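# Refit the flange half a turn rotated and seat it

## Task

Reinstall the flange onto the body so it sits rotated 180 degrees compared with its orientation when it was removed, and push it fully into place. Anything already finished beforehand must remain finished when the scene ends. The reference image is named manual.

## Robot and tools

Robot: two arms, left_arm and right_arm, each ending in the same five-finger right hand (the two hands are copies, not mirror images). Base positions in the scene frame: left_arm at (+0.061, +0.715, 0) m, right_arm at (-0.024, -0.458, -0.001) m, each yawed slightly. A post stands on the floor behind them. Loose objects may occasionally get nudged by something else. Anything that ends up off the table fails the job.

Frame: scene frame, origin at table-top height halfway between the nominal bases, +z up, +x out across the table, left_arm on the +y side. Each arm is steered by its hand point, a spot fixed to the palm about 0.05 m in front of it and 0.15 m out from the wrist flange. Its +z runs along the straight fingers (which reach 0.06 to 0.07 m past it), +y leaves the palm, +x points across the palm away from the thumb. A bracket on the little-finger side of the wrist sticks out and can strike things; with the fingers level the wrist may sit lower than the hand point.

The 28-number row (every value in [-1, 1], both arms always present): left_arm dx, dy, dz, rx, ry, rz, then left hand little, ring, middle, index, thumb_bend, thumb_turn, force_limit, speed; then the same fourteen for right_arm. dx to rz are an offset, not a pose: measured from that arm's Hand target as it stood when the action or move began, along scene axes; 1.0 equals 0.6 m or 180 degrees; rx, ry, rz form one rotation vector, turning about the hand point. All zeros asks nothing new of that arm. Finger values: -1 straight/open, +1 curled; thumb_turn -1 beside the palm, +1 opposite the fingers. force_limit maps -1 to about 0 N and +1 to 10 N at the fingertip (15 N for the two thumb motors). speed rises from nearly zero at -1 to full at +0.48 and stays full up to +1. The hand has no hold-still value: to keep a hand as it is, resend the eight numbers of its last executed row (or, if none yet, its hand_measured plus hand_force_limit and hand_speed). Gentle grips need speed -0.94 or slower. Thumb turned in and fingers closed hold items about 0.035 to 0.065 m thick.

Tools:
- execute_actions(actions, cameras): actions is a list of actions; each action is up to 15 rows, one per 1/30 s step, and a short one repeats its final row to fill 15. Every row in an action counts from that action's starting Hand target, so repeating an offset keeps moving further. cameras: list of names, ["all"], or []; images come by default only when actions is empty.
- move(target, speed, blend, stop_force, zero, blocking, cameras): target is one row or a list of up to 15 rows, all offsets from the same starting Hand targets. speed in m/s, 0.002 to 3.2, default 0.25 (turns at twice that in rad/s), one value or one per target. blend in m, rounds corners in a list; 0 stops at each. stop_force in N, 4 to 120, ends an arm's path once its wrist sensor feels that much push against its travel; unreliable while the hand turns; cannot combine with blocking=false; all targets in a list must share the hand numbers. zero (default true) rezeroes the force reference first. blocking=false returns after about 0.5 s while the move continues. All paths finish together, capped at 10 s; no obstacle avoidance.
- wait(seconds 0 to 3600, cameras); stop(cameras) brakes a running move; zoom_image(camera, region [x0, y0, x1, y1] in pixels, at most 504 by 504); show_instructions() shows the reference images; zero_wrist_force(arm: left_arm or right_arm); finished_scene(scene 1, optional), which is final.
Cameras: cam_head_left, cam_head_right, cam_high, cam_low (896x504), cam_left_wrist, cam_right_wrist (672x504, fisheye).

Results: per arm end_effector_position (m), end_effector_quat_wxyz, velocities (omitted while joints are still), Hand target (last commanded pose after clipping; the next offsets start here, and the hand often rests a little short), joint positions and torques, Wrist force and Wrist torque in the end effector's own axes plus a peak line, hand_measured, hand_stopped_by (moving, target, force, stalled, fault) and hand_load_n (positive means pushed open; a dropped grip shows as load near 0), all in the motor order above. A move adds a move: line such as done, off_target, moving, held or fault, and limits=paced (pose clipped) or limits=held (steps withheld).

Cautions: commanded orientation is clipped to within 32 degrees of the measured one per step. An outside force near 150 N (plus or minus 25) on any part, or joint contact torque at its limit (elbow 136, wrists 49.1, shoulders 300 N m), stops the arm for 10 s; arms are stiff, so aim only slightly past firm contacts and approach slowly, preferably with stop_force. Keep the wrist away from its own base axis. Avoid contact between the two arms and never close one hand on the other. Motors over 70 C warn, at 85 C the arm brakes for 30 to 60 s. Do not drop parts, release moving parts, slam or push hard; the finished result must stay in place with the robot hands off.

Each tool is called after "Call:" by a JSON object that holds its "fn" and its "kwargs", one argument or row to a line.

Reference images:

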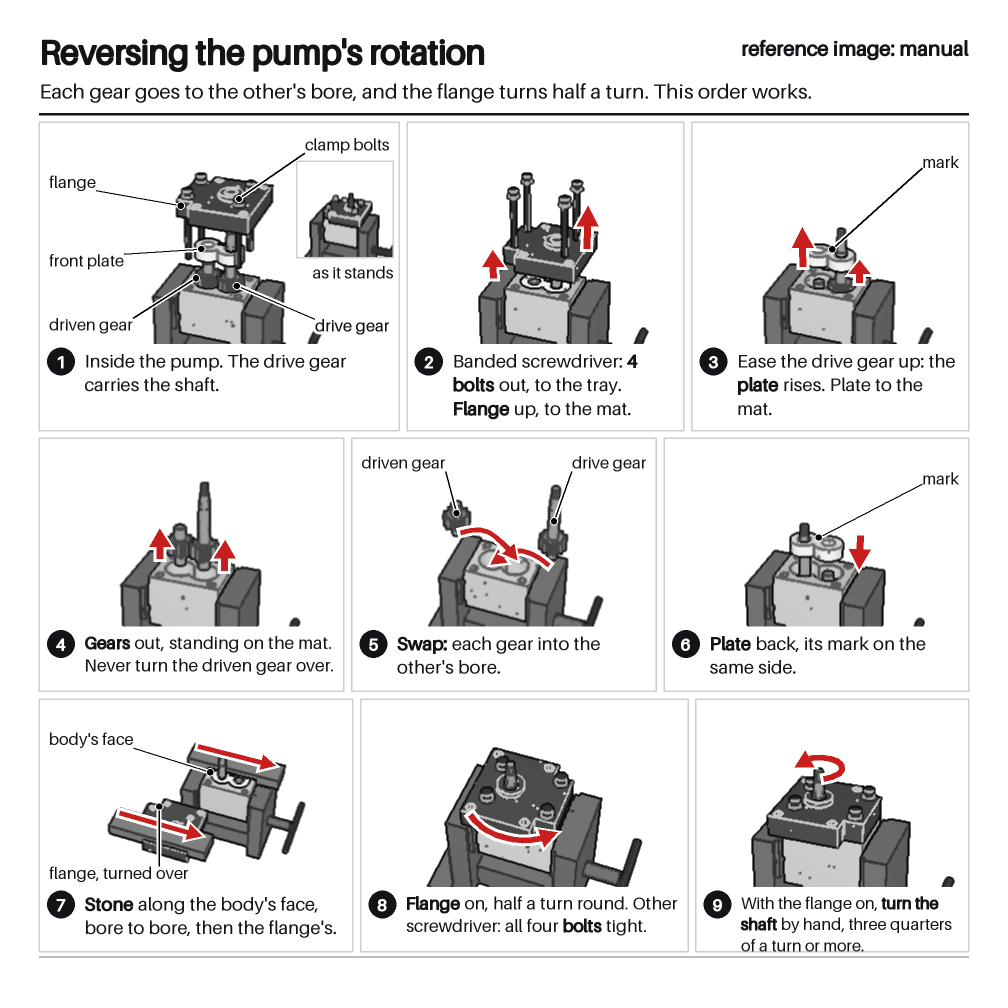

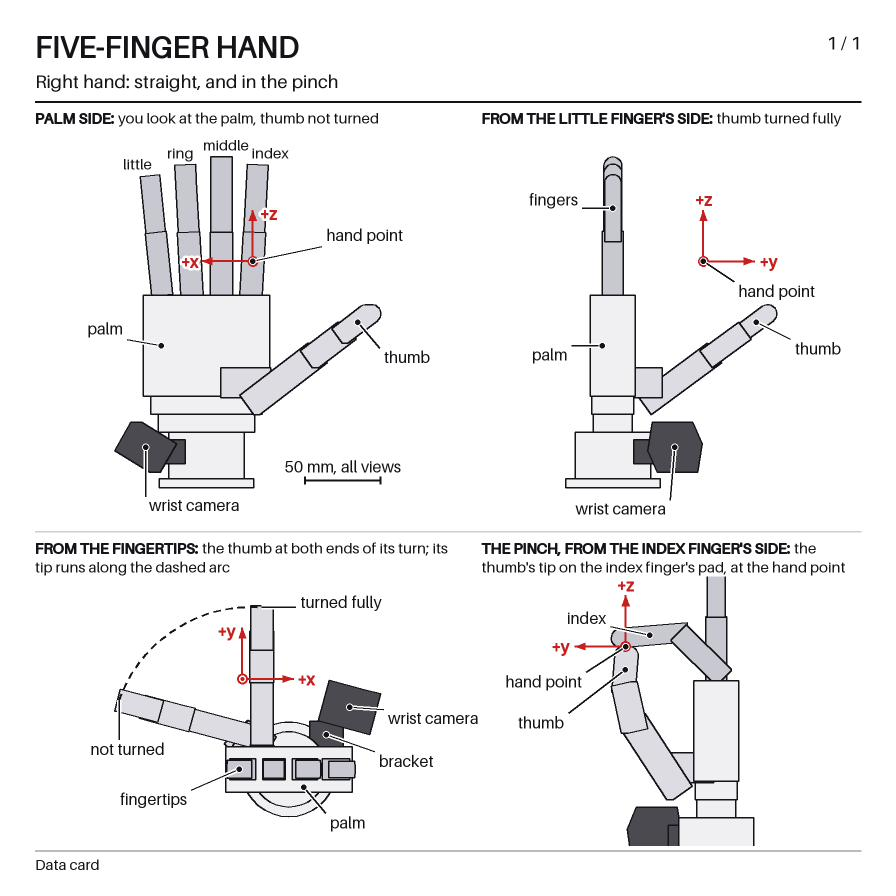

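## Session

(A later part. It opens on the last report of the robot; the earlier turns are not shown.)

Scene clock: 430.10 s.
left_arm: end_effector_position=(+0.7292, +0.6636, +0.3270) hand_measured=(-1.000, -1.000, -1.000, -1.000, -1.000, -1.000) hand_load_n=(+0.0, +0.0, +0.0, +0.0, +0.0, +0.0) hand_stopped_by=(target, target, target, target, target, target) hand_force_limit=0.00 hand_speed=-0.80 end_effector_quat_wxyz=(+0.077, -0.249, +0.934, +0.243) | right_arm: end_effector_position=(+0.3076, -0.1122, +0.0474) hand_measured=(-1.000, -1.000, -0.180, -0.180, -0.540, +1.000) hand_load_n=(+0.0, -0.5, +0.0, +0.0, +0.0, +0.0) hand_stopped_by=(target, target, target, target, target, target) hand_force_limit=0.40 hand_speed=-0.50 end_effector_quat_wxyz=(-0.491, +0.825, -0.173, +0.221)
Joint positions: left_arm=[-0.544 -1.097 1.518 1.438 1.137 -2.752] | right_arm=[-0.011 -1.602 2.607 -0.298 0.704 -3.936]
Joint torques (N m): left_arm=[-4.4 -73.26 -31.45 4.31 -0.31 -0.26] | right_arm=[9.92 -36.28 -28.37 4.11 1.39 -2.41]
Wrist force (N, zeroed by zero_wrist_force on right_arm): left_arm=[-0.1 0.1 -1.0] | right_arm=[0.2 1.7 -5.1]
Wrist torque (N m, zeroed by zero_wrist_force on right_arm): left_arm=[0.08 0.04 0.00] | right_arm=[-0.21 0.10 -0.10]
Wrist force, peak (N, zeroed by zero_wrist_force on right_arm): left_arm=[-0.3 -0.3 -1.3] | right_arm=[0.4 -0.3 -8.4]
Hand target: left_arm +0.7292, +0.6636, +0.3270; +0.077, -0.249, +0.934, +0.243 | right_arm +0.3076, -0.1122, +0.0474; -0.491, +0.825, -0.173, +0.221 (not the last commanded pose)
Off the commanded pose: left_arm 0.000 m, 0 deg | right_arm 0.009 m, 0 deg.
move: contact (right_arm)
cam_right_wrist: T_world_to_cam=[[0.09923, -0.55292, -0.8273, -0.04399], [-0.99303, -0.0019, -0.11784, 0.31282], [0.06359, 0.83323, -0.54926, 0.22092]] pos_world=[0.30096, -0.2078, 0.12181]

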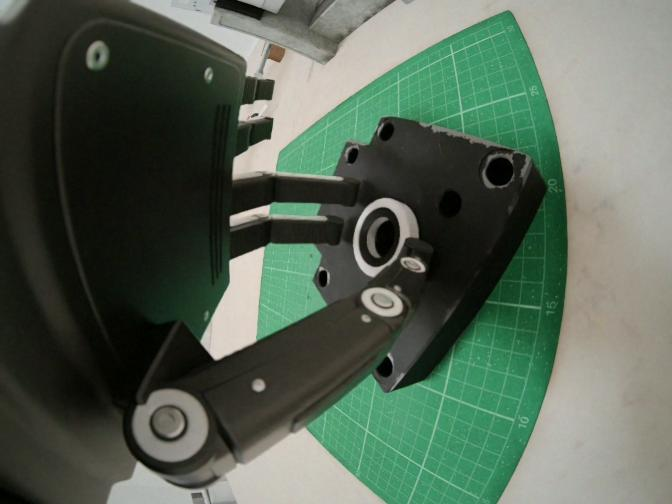

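Call:
{"fn": "move", "kwargs": {
  "target": [
    [0,0,0,0,0,0,-1,-1,-1,-1,-1,-1,0,-0.8,0,0,0.006,0,0,0,-1,-1,-0.18,-0.18,-0.54,1,0.4,-0.5],
    [0,0,0,0,0,0,-1,-1,-1,-1,-1,-1,0,-0.8,-0.0017,-0.0028,0.006,0,0,0,-1,-1,-0.18,-0.18,-0.46,1,0.4,-0.5],
    [0,0,0,0,0,0,-1,-1,-1,-1,-1,-1,0,-0.8,-0.0017,-0.0028,-0.0015,0,0,0,-1,-1,-0.18,-0.18,-0.46,1,0.4,-0.5]
  ],
  "speed": 0.015
}}

Call:
{"fn": "move", "kwargs": {
  "target": [0,0,0,0,0,0,-1,-1,-1,-1,-1,-1,0,-0.8,0.0009,0.0014,0,0,0,0,-1,-1,0.15,0.15,-0.46,1,-0.5,-0.94],
  "speed": 0.006,
  "cameras": ["cam_right_wrist"]
}}

Call:
{"fn": "zoom_image", "kwargs": {
  "camera": "cam_right_wrist",
  "region": [250, 80, 500, 300]
}}

Scene clock: 444.27 s.
left_arm: end_effector_position=(+0.7292, +0.6636, +0.3270) hand_measured=(-1.000, -1.000, -1.000, -1.000, -1.000, -1.000) hand_load_n=(+0.0, +0.0, +0.0, +0.0, +0.0, +0.0) hand_stopped_by=(target, target, target, target, target, target) hand_force_limit=0.00 hand_speed=-0.80 end_effector_quat_wxyz=(+0.077, -0.249, +0.934, +0.243) | right_arm: end_effector_position=(+0.3065, -0.1139, +0.0464) hand_measured=(-1.000, -1.000, -0.180, -0.180, -0.460, +1.000) hand_load_n=(+0.0, +0.0, +0.0, +0.0, +2.0, +0.0) hand_stopped_by=(target, target, target, target, target, target) hand_force_limit=0.40 hand_speed=-0.50 end_effector_quat_wxyz=(-0.491, +0.825, -0.173, +0.221)
Joint positions: left_arm=[-0.544 -1.097 1.518 1.438 1.137 -2.752] | right_arm=[-0.019 -1.601 2.611 -0.296 0.697 -3.944]
Joint torques (N m): left_arm=[-3.48 -71.75 -31.61 4.63 -0.46 -0.18] | right_arm=[11.74 -41.65 -19.99 3.97 1.46 2.27]
Wrist force (N, zeroed by zero_wrist_force on right_arm): left_arm=[-0.2 0.0 -0.9] | right_arm=[0.3 3.5 -6.6]
Wrist torque (N m, zeroed by zero_wrist_force on right_arm): left_arm=[0.06 0.06 -0.01] | right_arm=[-0.18 0.13 -0.04]
Wrist force, peak (N, zeroed by zero_wrist_force on right_arm): left_arm=[0.2 -0.1 -1.5] | right_arm=[0.3 3.5 -6.6]
Hand target: left_arm +0.7292, +0.6636, +0.3270; +0.077, -0.249, +0.934, +0.243 | right_arm +0.3065, -0.1139, +0.0465; -0.491, +0.825, -0.173, +0.221
Off the commanded pose: left_arm 0.000 m, 0 deg | right_arm 0.000 m, 0 deg.
move: done

Scene clock: 445.50 s.
left_arm: end_effector_position=(+0.7292, +0.6636, +0.3270) hand_measured=(-1.000, -1.000, -1.000, -1.000, -1.000, -1.000) hand_load_n=(+0.0, +0.0, +0.0, +0.0, +0.0, +0.0) hand_stopped_by=(target, target, target, target, target, target) hand_force_limit=0.00 hand_speed=-0.80 end_effector_quat_wxyz=(+0.077, -0.249, +0.934, +0.243) | right_arm: end_effector_position=(+0.3071, -0.1130, +0.0465) hand_measured=(-1.000, -1.000, -0.058, -0.018, -0.462, +1.000) hand_load_n=(+0.0, +0.0, +2.5, +3.0, +5.0, +0.0) hand_stopped_by=(target, target, force, force, target, target) hand_force_limit=-0.50 hand_speed=-0.94 end_effector_quat_wxyz=(-0.491, +0.825, -0.173, +0.221)
Joint positions: left_arm=[-0.544 -1.097 1.518 1.438 1.137 -2.752] | right_arm=[-0.015 -1.6 2.609 -0.299 0.701 -3.94]
Joint torques (N m): left_arm=[-4.01 -72.16 -30.76 4.7 -0.42 -0.34] | right_arm=[-12.69 -3.16 -17.74 0.6 -1.47 -3.52]
Wrist force (N, zeroed by zero_wrist_force on right_arm): left_arm=[0.0 0.0 -1.0] | right_arm=[-1.1 -1.6 -10.4]
Wrist torque (N m, zeroed by zero_wrist_force on right_arm): left_arm=[0.07 0.02 0.00] | right_arm=[-0.29 0.12 -0.12]
Wrist force, peak (N, zeroed by zero_wrist_force on right_arm): left_arm=[-0.2 -0.4 -1.2] | right_arm=[0.1 1.3 -14.0]
Hand target: left_arm +0.7292, +0.6636, +0.3270; +0.077, -0.249, +0.934, +0.243 | right_arm +0.3071, -0.1131, +0.0465; -0.491, +0.825, -0.173, +0.221
Off the commanded pose: left_arm 0.000 m, 0 deg | right_arm 0.000 m, 0 deg.
move: done
cam_right_wrist: T_world_to_cam=[[0.09923, -0.55292, -0.8273, -0.04519], [-0.99303, -0.0019, -0.11784, 0.31232], [0.06359, 0.83323, -0.54926, 0.2212]] pos_world=[0.30056, -0.2087, 0.12091]

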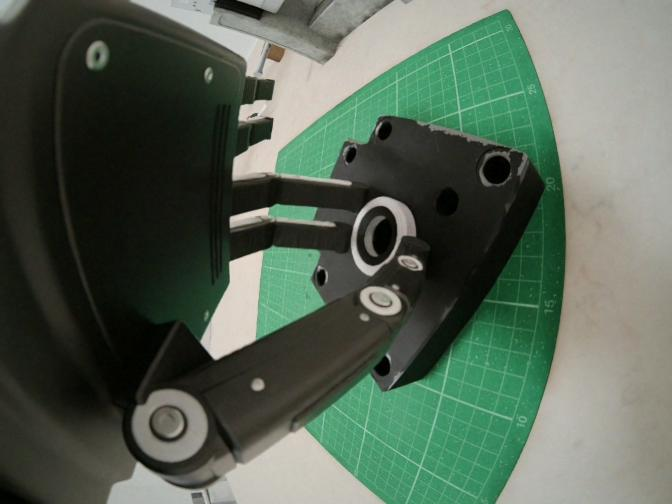

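Scaled by 2.016 from the camera's image (finer frame: 960x720).

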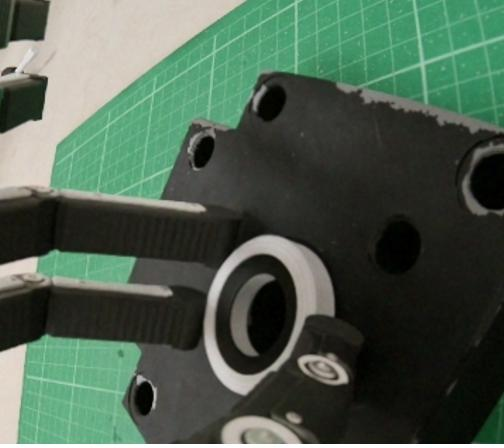

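Call:
{"fn": "move", "kwargs": {
  "target": [0,0,0,0,0,0,-1,-1,-1,-1,-1,-1,0,-0.8,0,0,0.0013,0,0,0,-1,-1,0.15,0.15,-0.46,1,-0.5,-0.94],
  "speed": 0.006
}}

Call:
{"fn": "move", "kwargs": {
  "target": [0,0,0,0,0,0,-1,-1,-1,-1,-1,-1,0,-0.8,0,0,0,0,0,0,-1,-1,0.25,0.25,-0.3,1,0.7,-0.95],
  "speed": 0.006
}}

Scene clock: 450.47 s.
left_arm: end_effector_position=(+0.7292, +0.6636, +0.3270) hand_measured=(-1.000, -1.000, -1.000, -1.000, -1.000, -1.000) hand_load_n=(+0.0, +0.0, +0.0, +0.0, +0.0, +0.0) hand_stopped_by=(target, target, target, target, target, target) hand_force_limit=0.00 hand_speed=-0.80 end_effector_quat_wxyz=(+0.077, -0.249, +0.934, +0.243) | right_arm: end_effector_position=(+0.3070, -0.1130, +0.0472) hand_measured=(-1.000, -1.000, -0.058, -0.018, -0.462, +1.000) hand_load_n=(+0.0, +0.0, +2.0, +2.0, +5.5, +0.0) hand_stopped_by=(target, target, force, force, target, target) hand_force_limit=-0.50 hand_speed=-0.94 end_effector_quat_wxyz=(-0.491, +0.825, -0.173, +0.221)
Joint positions: left_arm=[-0.544 -1.097 1.518 1.438 1.137 -2.752] | right_arm=[-0.015 -1.603 2.609 -0.296 0.701 -3.94]
Joint torques (N m): left_arm=[-1.06 -71.15 -31.42 4.74 -0.19 -0.23] | right_arm=[-12.22 -31.65 -28.48 -1.24 1.53 -3.56]
Wrist force (N, zeroed by zero_wrist_force on right_arm): left_arm=[0.0 -0.1 -1.1] | right_arm=[0.7 4.4 -1.8]
Wrist torque (N m, zeroed by zero_wrist_force on right_arm): left_arm=[0.05 0.03 0.00] | right_arm=[-0.07 -0.02 -0.05]
Wrist force, peak (N, zeroed by zero_wrist_force on right_arm): left_arm=[0.4 -0.3 -1.3] | right_arm=[-1.3 -1.9 -10.7]
Hand target: left_arm +0.7292, +0.6636, +0.3270; +0.077, -0.249, +0.934, +0.243 | right_arm +0.3071, -0.1131, +0.0472; -0.491, +0.825, -0.173, +0.221
Off the commanded pose: left_arm 0.000 m, 0 deg | right_arm 0.000 m, 0 deg.
move: done

Scene clock: 451.37 s.
left_arm: end_effector_position=(+0.7292, +0.6636, +0.3270) hand_measured=(-1.000, -1.000, -1.000, -1.000, -1.000, -1.000) hand_load_n=(+0.0, +0.0, -0.5, +0.0, +0.0, +0.0) hand_stopped_by=(target, target, target, target, target, target) hand_force_limit=0.00 hand_speed=-0.80 end_effector_quat_wxyz=(+0.077, -0.249, +0.934, +0.243) | right_arm: end_effector_position=(+0.3071, -0.1131, +0.0472) hand_measured=(-1.000, -1.000, -0.014, +0.026, -0.416, +1.000) hand_load_n=(+0.0, +0.0, +9.0, +9.0, +12.5, +0.0) hand_stopped_by=(target, target, force, force, force, target) hand_force_limit=0.70 hand_speed=-0.95 end_effector_quat_wxyz=(-0.491, +0.825, -0.173, +0.221)
Joint positions: left_arm=[-0.544 -1.097 1.518 1.438 1.137 -2.752] | right_arm=[-0.015 -1.603 2.608 -0.296 0.701 -3.94]
Joint torques (N m): left_arm=[-2.71 -71.69 -30.22 4.3 -0.05 -0.06] | right_arm=[-10.16 -36.65 -20.49 0.22 1.34 -3.25]
Wrist force (N, zeroed by zero_wrist_force on right_arm): left_arm=[0.1 -0.3 -1.0] | right_arm=[-0.8 -2.4 1.5]
Wrist torque (N m, zeroed by zero_wrist_force on right_arm): left_arm=[0.02 0.02 0.00] | right_arm=[0.22 -0.05 -0.11]
Wrist force, peak (N, zeroed by zero_wrist_force on right_arm): left_arm=[0.3 -0.4 -1.3] | right_arm=[-0.9 -4.3 4.0]
Hand target: left_arm +0.7292, +0.6636, +0.3270; +0.077, -0.249, +0.934, +0.243 | right_arm +0.3071, -0.1131, +0.0472; -0.491, +0.825, -0.173, +0.221
Off the commanded pose: left_arm 0.000 m, 0 deg | right_arm 0.000 m, 0 deg.
move: done

Call:
{"fn": "move", "kwargs": {
  "target": [0,0,0,0,0,0,-1,-1,-1,-1,-1,-1,0,-0.8,0,0,0.003,0,0,0,-1,-1,0.25,0.25,-0.3,1,0.7,-0.95],
  "speed": 0.005,
  "cameras": ["cam_right_wrist"]
}}

Call:
{"fn": "zoom_image", "kwargs": {
  "camera": "cam_right_wrist",
  "region": [250, 80, 500, 300]
}}

Scene clock: 455.53 s.
left_arm: end_effector_position=(+0.7292, +0.6636, +0.3270) hand_measured=(-1.000, -1.000, -1.000, -1.000, -1.000, -1.000) hand_load_n=(+0.0, +0.5, +0.0, +0.0, +0.0, +0.0) hand_stopped_by=(target, target, target, target, target, target) hand_force_limit=0.00 hand_speed=-0.80 end_effector_quat_wxyz=(+0.077, -0.249, +0.934, +0.243) | right_arm: end_effector_position=(+0.3070, -0.1131, +0.0491) hand_measured=(-1.000, -1.000, -0.014, +0.028, -0.416, +1.000) hand_load_n=(+0.0, +0.0, +5.5, +1.5, +9.5, +0.5) hand_stopped_by=(target, target, force, force, force, target) hand_force_limit=0.70 hand_speed=-0.95 end_effector_quat_wxyz=(-0.491, +0.825, -0.173, +0.221)
Joint positions: left_arm=[-0.544 -1.097 1.518 1.438 1.137 -2.752] | right_arm=[-0.015 -1.608 2.607 -0.29 0.701 -3.94]
Joint torques (N m): left_arm=[-3.95 -72.08 -30.57 4.51 -0.14 -0.26] | right_arm=[-4.33 -18.14 -26.05 1.42 0.63 -2.49]
Wrist force (N, zeroed by zero_wrist_force on right_arm): left_arm=[-0.2 -0.1 -1.3] | right_arm=[1.1 -0.5 -7.6]
Wrist torque (N m, zeroed by zero_wrist_force on right_arm): left_arm=[0.06 0.07 -0.02] | right_arm=[-0.08 0.13 -0.16]
Wrist force, peak (N, zeroed by zero_wrist_force on right_arm): left_arm=[-0.2 -0.5 -1.3] | right_arm=[1.6 -1.4 -7.6]
Hand target: left_arm +0.7292, +0.6636, +0.3270; +0.077, -0.249, +0.934, +0.243 | right_arm +0.3071, -0.1131, +0.0490; -0.491, +0.825, -0.173, +0.221
Off the commanded pose: left_arm 0.000 m, 0 deg | right_arm 0.000 m, 0 deg.
move: done
cam_right_wrist: T_world_to_cam=[[0.09915, -0.55292, -0.82732, -0.043], [-0.99304, -0.00194, -0.11772, 0.31251], [0.06349, 0.83324, -0.54926, 0.22267]] pos_world=[0.30046, -0.20871, 0.12351]

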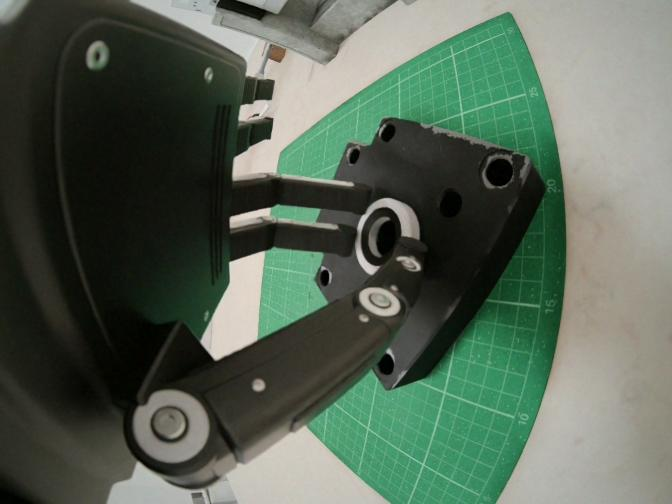

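Scaled by 2.016 from the camera's image (finer frame: 960x720).

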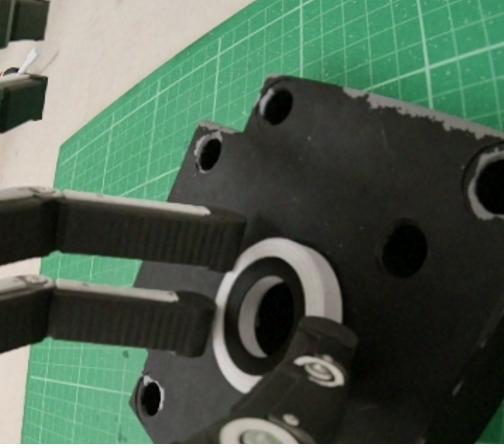

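Call:
{"fn": "zoom_image", "kwargs": {
  "camera": "cam_right_wrist",
  "region": [340, 180, 440, 290]
}}

Scaled by 4.582 from the camera's image (finer frame: 960x720).

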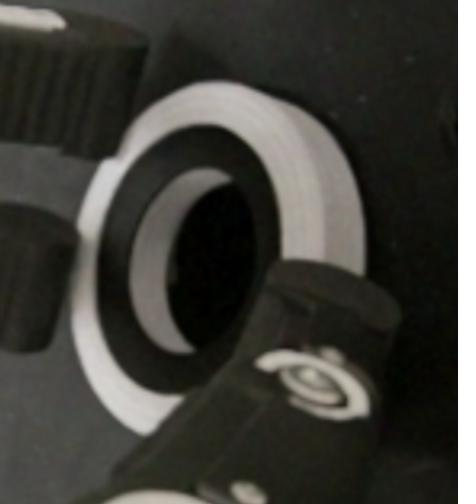

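Call:
{"fn": "move", "kwargs": {
  "target": [0,0,0,0,0,0,-1,-1,-1,-1,-1,-1,0,-0.8,0,0,0,0,0,0,-1,-1,-0.2,-0.2,-0.6,1,0.4,-0.3],
  "speed": 0.02
}}

Call:
{"fn": "move", "kwargs": {
  "target": [
    [0,0,0,0,0,0,-1,-1,-1,-1,-1,-1,0,-0.8,0,0,0.02,0,0,0,-1,-1,-1,-1,-1,1,0.4,0],
    [0,0,0,0,0,0,-1,-1,-1,-1,-1,-1,0,-0.8,-0.05,-0.1,0.15,0,0,0,-1,-1,-1,-1,-1,1,0.4,0]
  ],
  "speed": 0.08,
  "cameras": ["cam_right_wrist","cam_high"]
}}

Call:
{"fn": "zoom_image", "kwargs": {
  "camera": "cam_right_wrist",
  "region": [250, 60, 500, 280]
}}

Scene clock: 567.67 s.
left_arm: end_effector_position=(+0.7292, +0.6636, +0.3270) hand_measured=(-1.000, -1.000, -1.000, -1.000, -1.000, -1.000) hand_load_n=(+0.0, +0.0, +0.0, +0.0, +0.0, +0.0) hand_stopped_by=(target, target, target, target, target, target) hand_force_limit=0.00 hand_speed=-0.80 end_effector_quat_wxyz=(+0.077, -0.249, +0.934, +0.243) | right_arm: end_effector_position=(+0.3071, -0.1131, +0.0490) hand_measured=(-1.000, -1.000, -0.200, -0.200, -0.600, +1.000) hand_load_n=(+0.0, +0.0, +0.0, +0.0, +0.0, +0.0) hand_stopped_by=(target, target, target, target, target, target) hand_force_limit=0.40 hand_speed=-0.30 end_effector_quat_wxyz=(-0.491, +0.825, -0.173, +0.221)
Joint positions: left_arm=[-0.544 -1.097 1.518 1.438 1.137 -2.752] | right_arm=[-0.015 -1.607 2.607 -0.29 0.701 -3.94]
Joint torques (N m): left_arm=[-2.6 -70.43 -30.69 4.39 -0.11 -0.03] | right_arm=[3.54 -8.05 -27.2 -1.24 -0.3 -2.09]
Wrist force (N, zeroed by zero_wrist_force on right_arm): left_arm=[0.2 0.0 -1.1] | right_arm=[0.5 4.3 -1.4]
Wrist torque (N m, zeroed by zero_wrist_force on right_arm): left_arm=[0.07 0.01 0.01] | right_arm=[-0.08 0.01 -0.05]
Wrist force, peak (N, zeroed by zero_wrist_force on right_arm): left_arm=[-0.2 0.1 -1.5] | right_arm=[0.8 0.8 -10.5]
Hand target: left_arm +0.7292, +0.6636, +0.3270; +0.077, -0.249, +0.934, +0.243 | right_arm +0.3071, -0.1131, +0.0490; -0.491, +0.825, -0.173, +0.221
Off the commanded pose: left_arm 0.000 m, 0 deg | right_arm 0.000 m, 0 deg.
move: done

Scene clock: 569.73 s.
left_arm: end_effector_position=(+0.7292, +0.6636, +0.3270) hand_measured=(-1.000, -1.000, -1.000, -1.000, -1.000, -1.000) hand_load_n=(+0.0, +0.0, +0.0, +0.0, +0.0, +0.0) hand_stopped_by=(target, target, target, target, target, target) hand_force_limit=0.00 hand_speed=-0.80 end_effector_quat_wxyz=(+0.077, -0.249, +0.934, +0.243) | right_arm: end_effector_position=(+0.2770, -0.1730, +0.1390) hand_measured=(-1.000, -1.000, -1.000, -1.000, -1.000, +1.000) hand_load_n=(+0.0, +0.0, +0.0, +0.0, +0.0, +0.0) hand_stopped_by=(target, target, target, target, target, target) hand_force_limit=0.40 hand_speed=0.00 end_effector_quat_wxyz=(-0.491, +0.825, -0.173, +0.221) end_effector_velocity=(+0.000, +0.000, +0.000) end_effector_angular_velocity=(+0.001, +0.002, -0.002)
Joint positions: left_arm=[-0.544 -1.097 1.518 1.438 1.137 -2.752] | right_arm=[-0.412 -1.815 2.647 0.386 0.464 -4.539]
Joint velocities: left_arm=[within noise] | right_arm=[0.002 -0.002 -0.001 -0.002 0.001 0.007]
Joint torques (N m): left_arm=[-4.27 -70.78 -30.37 4.49 -0.55 -0.05] | right_arm=[15.97 -24.65 -31.9 0.78 0.35 3.78]
Wrist force (N, zeroed by zero_wrist_force on right_arm): left_arm=[0.1 -0.2 -1.1] | right_arm=[0.4 4.4 -0.8]
Wrist torque (N m, zeroed by zero_wrist_force on right_arm): left_arm=[0.04 0.02 0.00] | right_arm=[-0.14 0.00 -0.01]
Wrist force, peak (N, zeroed by zero_wrist_force on right_arm): left_arm=[0.1 -0.4 -1.5] | right_arm=[0.4 5.4 -1.2]
Hand target: left_arm +0.7292, +0.6636, +0.3270; +0.077, -0.249, +0.934, +0.243 | right_arm +0.2771, -0.1731, +0.1390; -0.491, +0.825, -0.173, +0.221
Off the commanded pose: left_arm 0.000 m, 0 deg | right_arm 0.000 m, 0 deg.
move: done
cam_right_wrist: T_world_to_cam=[[0.09908, -0.55273, -0.82745, 0.00132], [-0.99305, -0.00187, -0.11766, 0.29319], [0.06349, 0.83336, -0.54908, 0.32385]] pos_world=[0.27046, -0.26861, 0.21341]
Images, in order (width x height): cam_high 896x504, cam_right_wrist 672x504.

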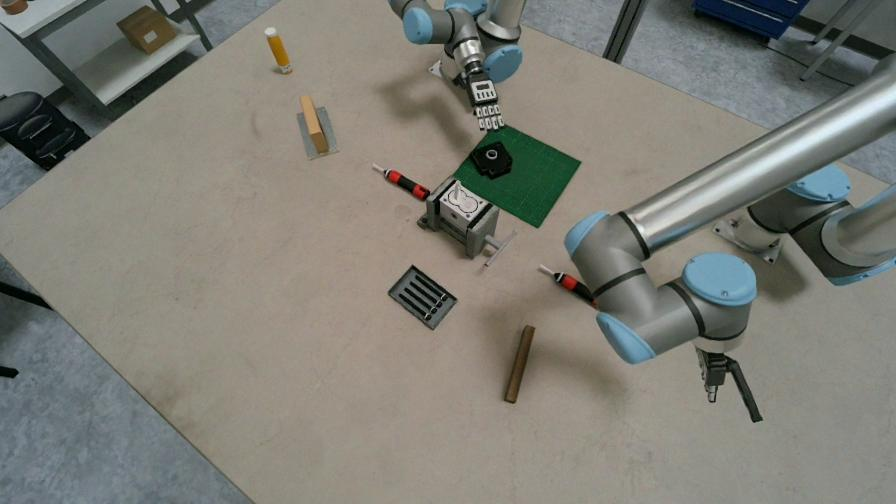

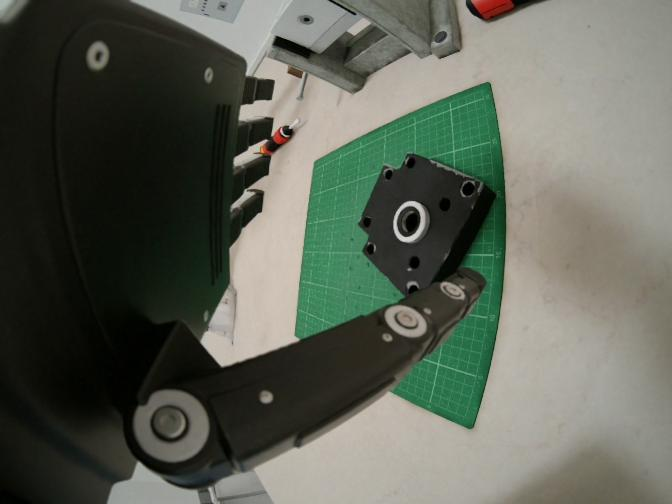

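Scaled by 2.016 from the camera's image (finer frame: 960x720).

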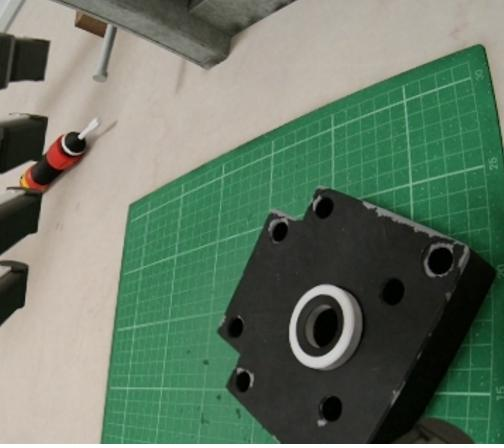

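Call:
{"fn": "move", "kwargs": {
  "target": [
    [0,0,0,0,0,0,-1,-1,-1,-1,-1,-1,0,-0.8,0.0543,0.104,-0.03,-0.0614,0.11,-0.0091,-1,-1,-1,-1,-1,1,0.4,0],
    [0,0,0,0,0,0,-1,-1,-1,-1,-1,-1,0,-0.8,0.0543,0.104,-0.125,-0.0614,0.11,-0.0091,-1,-1,-1,-1,-1,1,0.4,0]
  ],
  "speed": 0.08,
  "cameras": ["cam_right_wrist","cam_high"]
}}

Call:
{"fn": "zoom_image", "kwargs": {
  "camera": "cam_right_wrist",
  "region": [210, 60, 520, 350]
}}

Call:
{"fn": "zoom_image", "kwargs": {
  "camera": "cam_high",
  "region": [450, 90, 550, 190]
}}

Scene clock: 656.00 s.
left_arm: end_effector_position=(+0.7292, +0.6636, +0.3270) hand_measured=(-1.000, -1.000, -1.000, -1.000, -1.000, -1.000) hand_load_n=(+0.0, +0.0, +0.0, +0.0, +0.0, +0.0) hand_stopped_by=(target, target, target, target, target, target) hand_force_limit=0.00 hand_speed=-0.80 end_effector_quat_wxyz=(+0.077, -0.249, +0.934, +0.243) | right_arm: end_effector_position=(+0.3096, -0.1107, +0.0640) hand_measured=(-1.000, -1.000, -1.000, -1.000, -1.000, +1.000) hand_load_n=(+0.0, +0.0, +0.0, +0.0, +0.0, +0.0) hand_stopped_by=(target, target, target, target, target, target) hand_force_limit=0.40 hand_speed=0.00 end_effector_quat_wxyz=(-0.369, +0.891, -0.244, +0.099)
Joint positions: left_arm=[-0.544 -1.097 1.518 1.438 1.137 -2.752] | right_arm=[0.151 -1.506 2.372 0.172 0.965 -3.902]
Joint torques (N m): left_arm=[-2.97 -71.09 -30.16 4.42 0.04 -0.21] | right_arm=[10.6 -50.97 -31.34 5.55 0.23 4.42]
Wrist force (N, zeroed by zero_wrist_force on right_arm): left_arm=[-0.1 -0.3 -1.2] | right_arm=[0.3 4.6 -2.0]
Wrist torque (N m, zeroed by zero_wrist_force on right_arm): left_arm=[0.04 0.06 -0.02] | right_arm=[-0.12 -0.04 0.06]
Wrist force, peak (N, zeroed by zero_wrist_force on right_arm): left_arm=[0.0 -0.5 -1.6] | right_arm=[0.0 5.8 -1.3]
Hand target: left_arm +0.7292, +0.6636, +0.3270; +0.077, -0.249, +0.934, +0.243 | right_arm +0.3097, -0.1107, +0.0640; -0.369, +0.891, -0.244, +0.099
Off the commanded pose: left_arm 0.000 m, 0 deg | right_arm 0.000 m, 0 deg.
move: done
cam_right_wrist: T_world_to_cam=[[-0.18468, -0.69997, -0.68988, 0.0332], [-0.97405, 0.03689, 0.22332, 0.29348], [-0.13087, 0.71322, -0.68861, 0.28452]] pos_world=[0.32923, -0.19051, 0.15329]
Images, in order (width x height): cam_high 896x504, cam_right_wrist 672x504.

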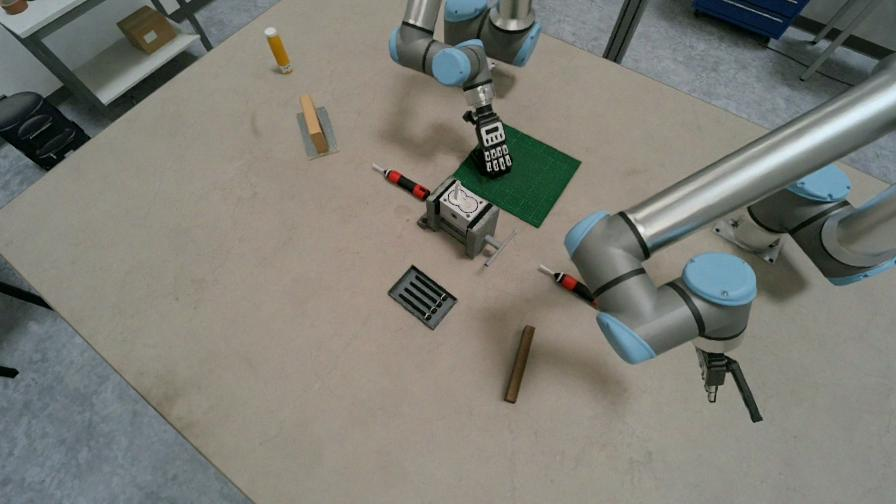

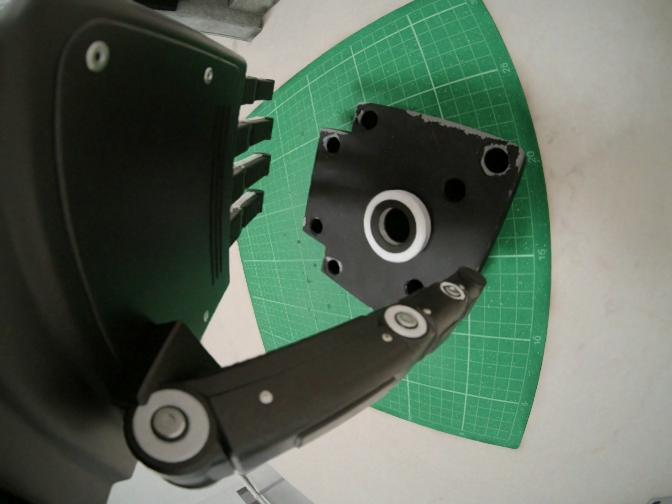

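Scaled by 1.626 from the camera's image (finer frame: 960x720).

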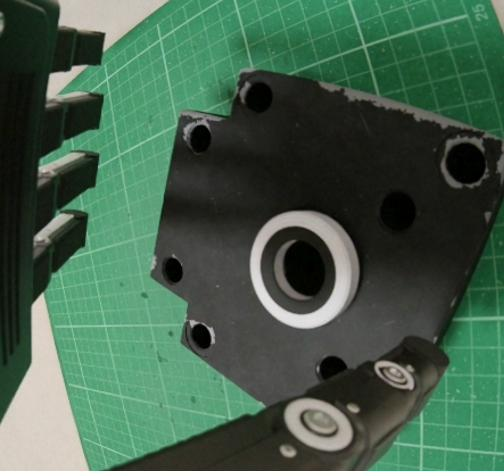

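Scaled by 5.040.

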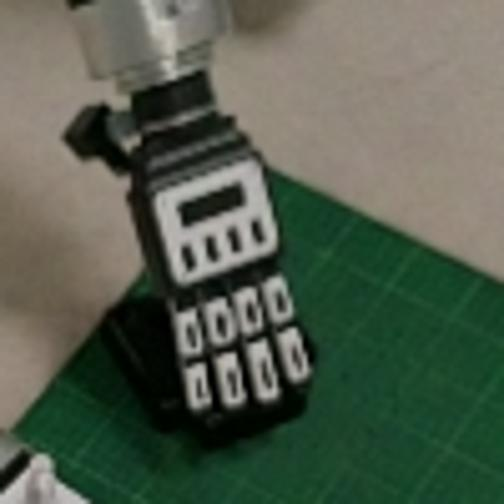

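Call:
{"fn": "move", "kwargs": {
  "target": [0,0,0,0,0,0,-1,-1,-1,-1,-1,-1,0,-0.8,0,0,-0.03,0,0,0,-1,-1,-1,-1,-1,1,0.4,0],
  "speed": 0.03,
  "stop_force": 6,
  "cameras": ["cam_right_wrist","cam_high"]
}}

Call:
{"fn": "zoom_image", "kwargs": {
  "camera": "cam_right_wrist",
  "region": [380, 200, 540, 340]
}}

Call:
{"fn": "zoom_image", "kwargs": {
  "camera": "cam_right_wrist",
  "region": [220, 60, 380, 240]
}}

Scene clock: 687.63 s.
left_arm: end_effector_position=(+0.7292, +0.6636, +0.3270) hand_measured=(-1.000, -1.000, -1.000, -1.000, -1.000, -1.000) hand_load_n=(+0.0, +0.0, +0.0, +0.0, +0.0, +0.0) hand_stopped_by=(target, target, target, target, target, target) hand_force_limit=0.00 hand_speed=-0.80 end_effector_quat_wxyz=(+0.077, -0.249, +0.934, +0.243) | right_arm: end_effector_position=(+0.3096, -0.1106, +0.0460) hand_measured=(-1.000, -1.000, -1.000, -1.000, -1.000, +1.000) hand_load_n=(-0.5, +0.0, +0.0, +0.0, +0.0, +0.0) hand_stopped_by=(target, target, target, target, target, target) hand_force_limit=0.40 hand_speed=0.00 end_effector_quat_wxyz=(-0.369, +0.891, -0.244, +0.099)
Joint positions: left_arm=[-0.544 -1.097 1.518 1.438 1.137 -2.752] | right_arm=[0.151 -1.473 2.384 0.126 0.965 -3.902]
Joint torques (N m): left_arm=[-2.84 -71.13 -30.8 4.33 0.02 -0.31] | right_arm=[4.24 -53.53 -30.82 5.52 1.3 1.33]
Wrist force (N, zeroed by zero_wrist_force on right_arm): left_arm=[0.1 -0.2 -1.5] | right_arm=[0.7 4.2 -2.3]
Wrist torque (N m, zeroed by zero_wrist_force on right_arm): left_arm=[0.07 0.03 0.00] | right_arm=[-0.15 -0.08 0.02]
Wrist force, peak (N, zeroed by zero_wrist_force on right_arm): left_arm=[-0.1 -0.4 -1.6] | right_arm=[0.2 5.1 -2.3]
Hand target: left_arm +0.7292, +0.6636, +0.3270; +0.077, -0.249, +0.934, +0.243 | right_arm +0.3097, -0.1107, +0.0460; -0.369, +0.891, -0.244, +0.099
Off the commanded pose: left_arm 0.000 m, 0 deg | right_arm 0.000 m, 0 deg.
move: done
cam_right_wrist: T_world_to_cam=[[-0.18461, -0.69996, -0.68991, 0.02083], [-0.97407, 0.03691, 0.22321, 0.29752], [-0.13077, 0.71323, -0.68862, 0.27202]] pos_world=[0.32923, -0.19041, 0.13529]
Images, in order (width x height): cam_high 896x504, cam_right_wrist 672x504.

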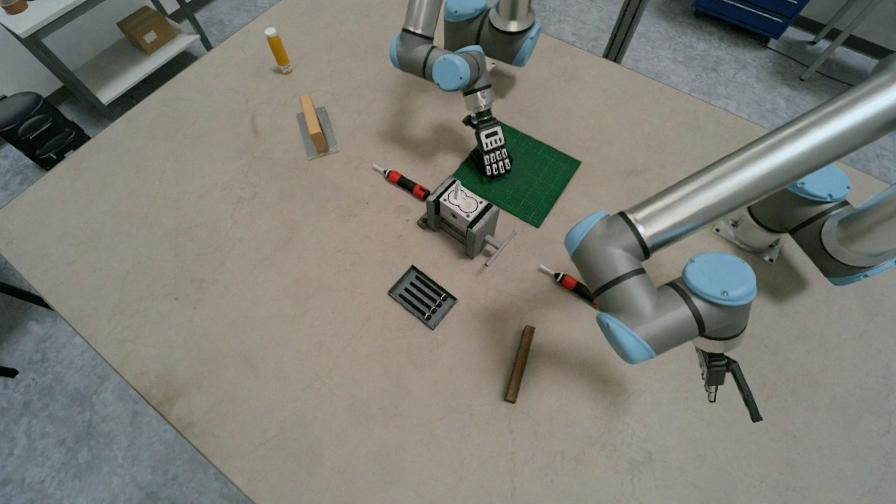

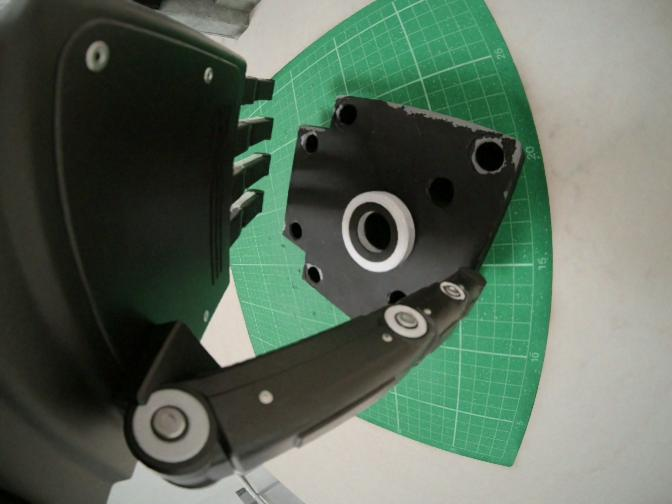

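Scaled by 3.150 from the camera's image (finer frame: 960x720).

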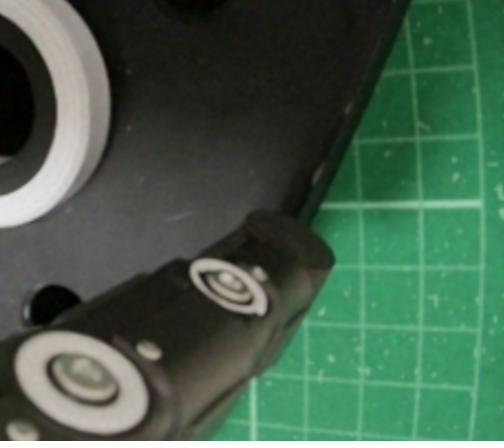

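Scaled by 2.800 from the camera's image (finer frame: 960x720).

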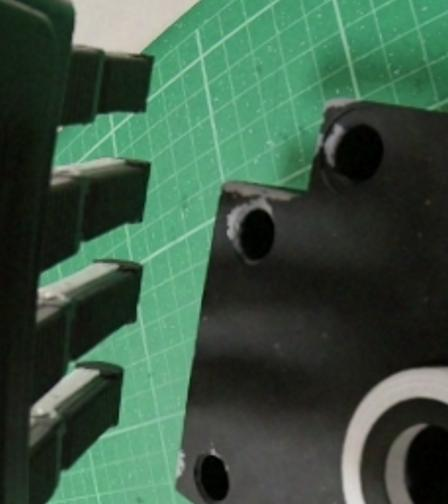

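Call:
{"fn": "move", "kwargs": {
  "target": [
    [0,0,0,0,0,0,-1,-1,-1,-1,-1,-1,0,-0.8,0,0,0.1,0,0,0,-1,-1,-1,-1,-1,1,0.4,0],
    [0,0,0,0,0,0,-1,-1,-1,-1,-1,-1,0,-0.8,0.0173,0.0373,0.1,0,0,-0.5,-1,-1,-1,-1,-1,1,0.4,0],
    [0,0,0,0,0,0,-1,-1,-1,-1,-1,-1,0,-0.8,0.0173,0.0373,0.005,0,0,-0.5,-1,-1,-1,-1,-1,1,0.4,0]
  ],
  "speed": 0.15,
  "cameras": ["cam_right_wrist","cam_high"]
}}

Call:
{"fn": "zoom_image", "kwargs": {
  "camera": "cam_right_wrist",
  "region": [210, 60, 520, 350]
}}

Scene clock: 775.00 s.
left_arm: end_effector_position=(+0.7292, +0.6636, +0.3270) hand_measured=(-1.000, -1.000, -1.000, -1.000, -1.000, -1.000) hand_load_n=(+0.0, +0.0, +0.0, +0.0, +0.0, +0.0) hand_stopped_by=(target, target, target, target, target, target) hand_force_limit=0.00 hand_speed=-0.80 end_effector_quat_wxyz=(+0.077, -0.249, +0.934, +0.243) | right_arm: end_effector_position=(+0.3200, -0.0883, +0.0490) hand_measured=(-1.000, -1.000, -1.000, -1.000, -1.000, +1.000) hand_load_n=(+0.0, +0.0, +0.0, +0.0, +0.0, +0.5) hand_stopped_by=(target, target, target, target, target, target) hand_force_limit=0.40 hand_speed=0.00 end_effector_quat_wxyz=(+0.191, -0.457, +0.803, -0.331)
Joint positions: left_arm=[-0.544 -1.097 1.518 1.438 1.137 -2.752] | right_arm=[0.78 -1.258 2.158 0.376 2.309 -1.988]
Joint torques (N m): left_arm=[-1.35 -72.47 -30.58 4.36 0.09 0.31] | right_arm=[-13.76 -55.92 -29.25 3.69 -0.71 -2.53]
Wrist force (N, zeroed by zero_wrist_force on right_arm): left_arm=[0.2 -0.4 -1.2] | right_arm=[-0.2 4.1 -2.5]
Wrist torque (N m, zeroed by zero_wrist_force on right_arm): left_arm=[0.02 0.01 0.00] | right_arm=[-0.17 0.04 0.08]
Wrist force, peak (N, zeroed by zero_wrist_force on right_arm): left_arm=[0.3 -0.4 -1.8] | right_arm=[-0.1 5.8 -1.5]
Hand target: left_arm +0.7292, +0.6636, +0.3270; +0.077, -0.249, +0.934, +0.243 | right_arm +0.3200, -0.0883, +0.0490; +0.191, -0.457, +0.803, -0.331
Off the commanded pose: left_arm 0.000 m, 0 deg | right_arm 0.000 m, 0 deg.
move: done
cam_right_wrist: T_world_to_cam=[[-0.69999, 0.18468, -0.68986, 0.28346], [0.03703, 0.97407, 0.22318, 0.06537], [0.71319, 0.13068, -0.68868, -0.06196]] pos_world=[0.24019, -0.10793, 0.13829]
Images, in order (width x height): cam_high 896x504, cam_right_wrist 672x504.

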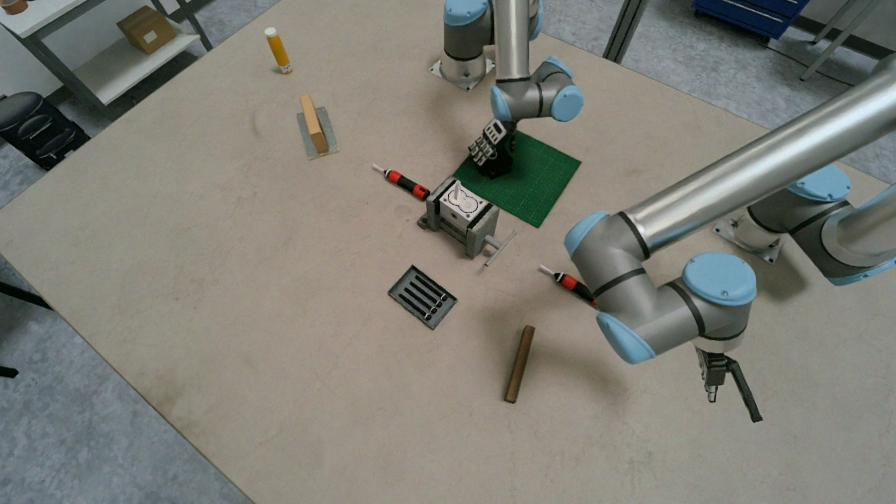

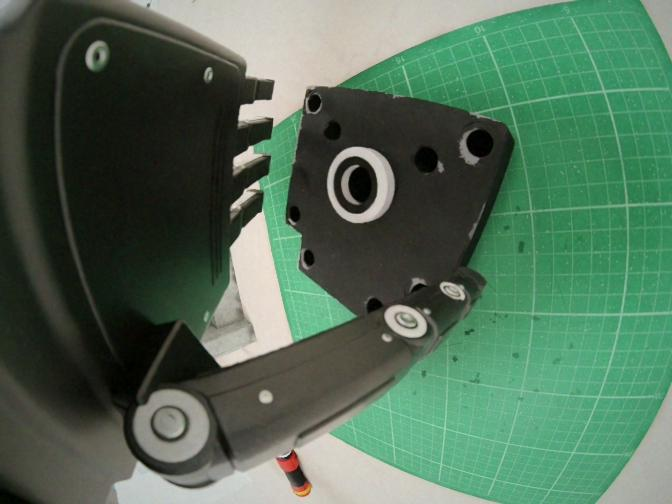

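Scaled by 1.626 from the camera's image (finer frame: 960x720).

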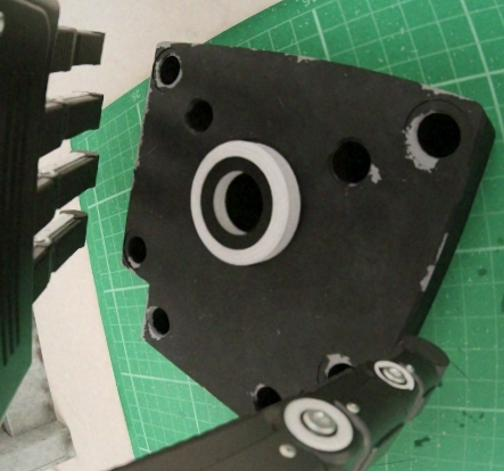

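Call:
{"fn": "zero_wrist_force", "kwargs": {
  "arm": "right_arm"
}}

Call:
{"fn": "move", "kwargs": {
  "target": [0,0,0,0,0,0,-1,-1,-1,-1,-1,-1,0,-0.8,0,0,-0.0383,0,0,0,-1,-1,-1,-1,-1,1,0.4,0],
  "speed": 0.015,
  "stop_force": 4,
  "cameras": ["cam_right_wrist"]
}}

Call:
{"fn": "zoom_image", "kwargs": {
  "camera": "cam_right_wrist",
  "region": [210, 60, 520, 350]
}}

Wrist force sensor zeroed.

Scene clock: 812.80 s.
left_arm: end_effector_position=(+0.7292, +0.6636, +0.3270) hand_measured=(-1.000, -1.000, -1.000, -1.000, -1.000, -1.000) hand_load_n=(+0.0, +0.0, +0.0, +0.0, +0.0, +0.0) hand_stopped_by=(target, target, target, target, target, target) hand_force_limit=0.00 hand_speed=-0.80 end_effector_quat_wxyz=(+0.077, -0.249, +0.934, +0.243) | right_arm: end_effector_position=(+0.3200, -0.0883, +0.0261) hand_measured=(-1.000, -1.000, -1.000, -1.000, -1.000, +1.000) hand_load_n=(+0.0, +0.0, +0.0, +0.0, +0.0, +0.0) hand_stopped_by=(target, target, target, target, target, target) hand_force_limit=0.40 hand_speed=0.00 end_effector_quat_wxyz=(+0.191, -0.457, +0.803, -0.331)
Joint positions: left_arm=[-0.544 -1.097 1.518 1.438 1.137 -2.752] | right_arm=[0.78 -1.222 2.168 0.33 2.309 -1.988]
Joint torques (N m): left_arm=[-1.95 -73.69 -29.95 4.5 0.2 -0.23] | right_arm=[-10.91 -73.64 -28.18 6.27 2.71 -1.79]
Wrist force (N, zeroed by zero_wrist_force on right_arm): left_arm=[0.0 -0.3 -1.6] | right_arm=[0.2 0.6 0.3]
Wrist torque (N m, zeroed by zero_wrist_force on right_arm): left_arm=[0.06 0.05 -0.01] | right_arm=[0.09 -0.02 0.05]
Wrist force, peak (N, zeroed by zero_wrist_force on right_arm): left_arm=[0.1 -0.4 -1.8] | right_arm=[0.1 0.7 1.0]
Hand target: left_arm +0.7292, +0.6636, +0.3270; +0.077, -0.249, +0.934, +0.243 | right_arm +0.3200, -0.0883, +0.0261; +0.191, -0.457, +0.803, -0.331
Off the commanded pose: left_arm 0.000 m, 0 deg | right_arm 0.000 m, 0 deg.
move: done
cam_right_wrist: T_world_to_cam=[[-0.69996, 0.18461, -0.68991, 0.26763], [0.03691, 0.97407, 0.22321, 0.07041], [0.71323, 0.13077, -0.68862, -0.07775]] pos_world=[0.24019, -0.10783, 0.11539]

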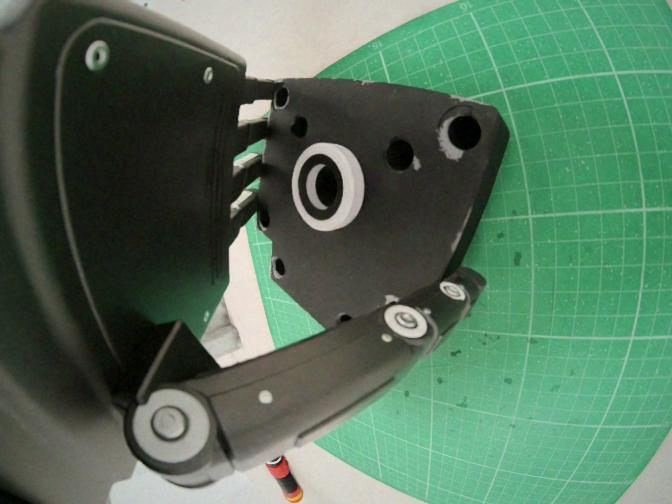

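Scaled by 1.626 from the camera's image (finer frame: 960x720).

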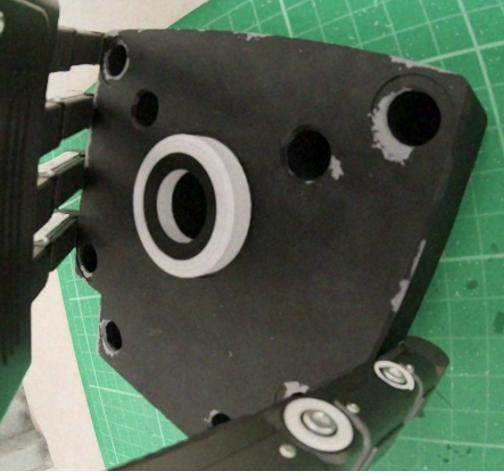

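Call:
{"fn": "move", "kwargs": {
  "target": [0,0,0,0,0,0,-1,-1,-1,-1,-1,-1,0,-0.8,0.0087,-0.005,0,0,0,0,-1,-1,-1,-1,-1,1,0.4,0],
  "speed": 0.004,
  "stop_force": 4,
  "cameras": ["cam_right_wrist"]
}}

Scene clock: 817.93 s.
left_arm: end_effector_position=(+0.7292, +0.6636, +0.3270) hand_measured=(-1.000, -1.000, -1.000, -1.000, -1.000, -1.000) hand_load_n=(+0.0, -0.5, +0.0, +0.0, +0.0, +0.0) hand_stopped_by=(target, target, target, target, target, target) hand_force_limit=0.00 hand_speed=-0.80 end_effector_quat_wxyz=(+0.077, -0.249, +0.934, +0.243) | right_arm: end_effector_position=(+0.3240, -0.0906, +0.0261) hand_measured=(-1.000, -1.000, -1.000, -1.000, -1.000, +1.000) hand_load_n=(+0.0, +0.0, +0.5, +0.0, +0.5, +0.0) hand_stopped_by=(target, target, target, target, target, target) hand_force_limit=0.40 hand_speed=0.00 end_effector_quat_wxyz=(+0.191, -0.457, +0.803, -0.331)
Joint positions: left_arm=[-0.544 -1.097 1.518 1.438 1.137 -2.752] | right_arm=[0.769 -1.224 2.169 0.323 2.306 -2.001]
Joint torques (N m): left_arm=[-3.2 -71.24 -29.09 4.74 -0.1 -0.2] | right_arm=[9.82 -45.16 -24.16 5.97 4.78 4.14]
Wrist force (N, zeroed by zero_wrist_force on right_arm): left_arm=[0.1 -0.2 -1.5] | right_arm=[0.3 3.4 -2.2]
Wrist torque (N m, zeroed by zero_wrist_force on right_arm): left_arm=[0.06 0.02 0.00] | right_arm=[0.07 0.00 0.02]
Wrist force, peak (N, zeroed by zero_wrist_force on right_arm): left_arm=[0.4 -0.4 -1.8] | right_arm=[0.2 4.4 -3.6]
Hand target: left_arm +0.7292, +0.6636, +0.3270; +0.077, -0.249, +0.934, +0.243 | right_arm +0.3240, -0.0906, +0.0261; +0.191, -0.457, +0.803, -0.331 (not the last commanded pose)
Off the commanded pose: left_arm 0.000 m, 0 deg | right_arm 0.001 m, 0 deg.
move: contact (right_arm)
cam_right_wrist: T_world_to_cam=[[-0.69996, 0.18461, -0.68991, 0.27088], [0.03691, 0.97407, 0.22321, 0.0726], [0.71323, 0.13077, -0.68862, -0.08029]] pos_world=[0.24419, -0.11023, 0.11539]

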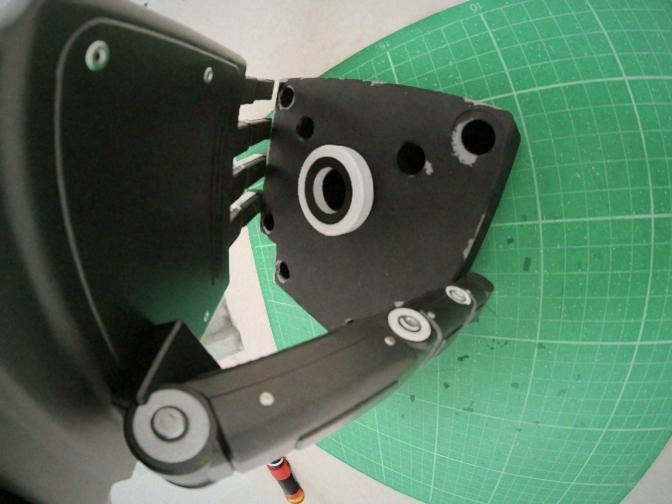

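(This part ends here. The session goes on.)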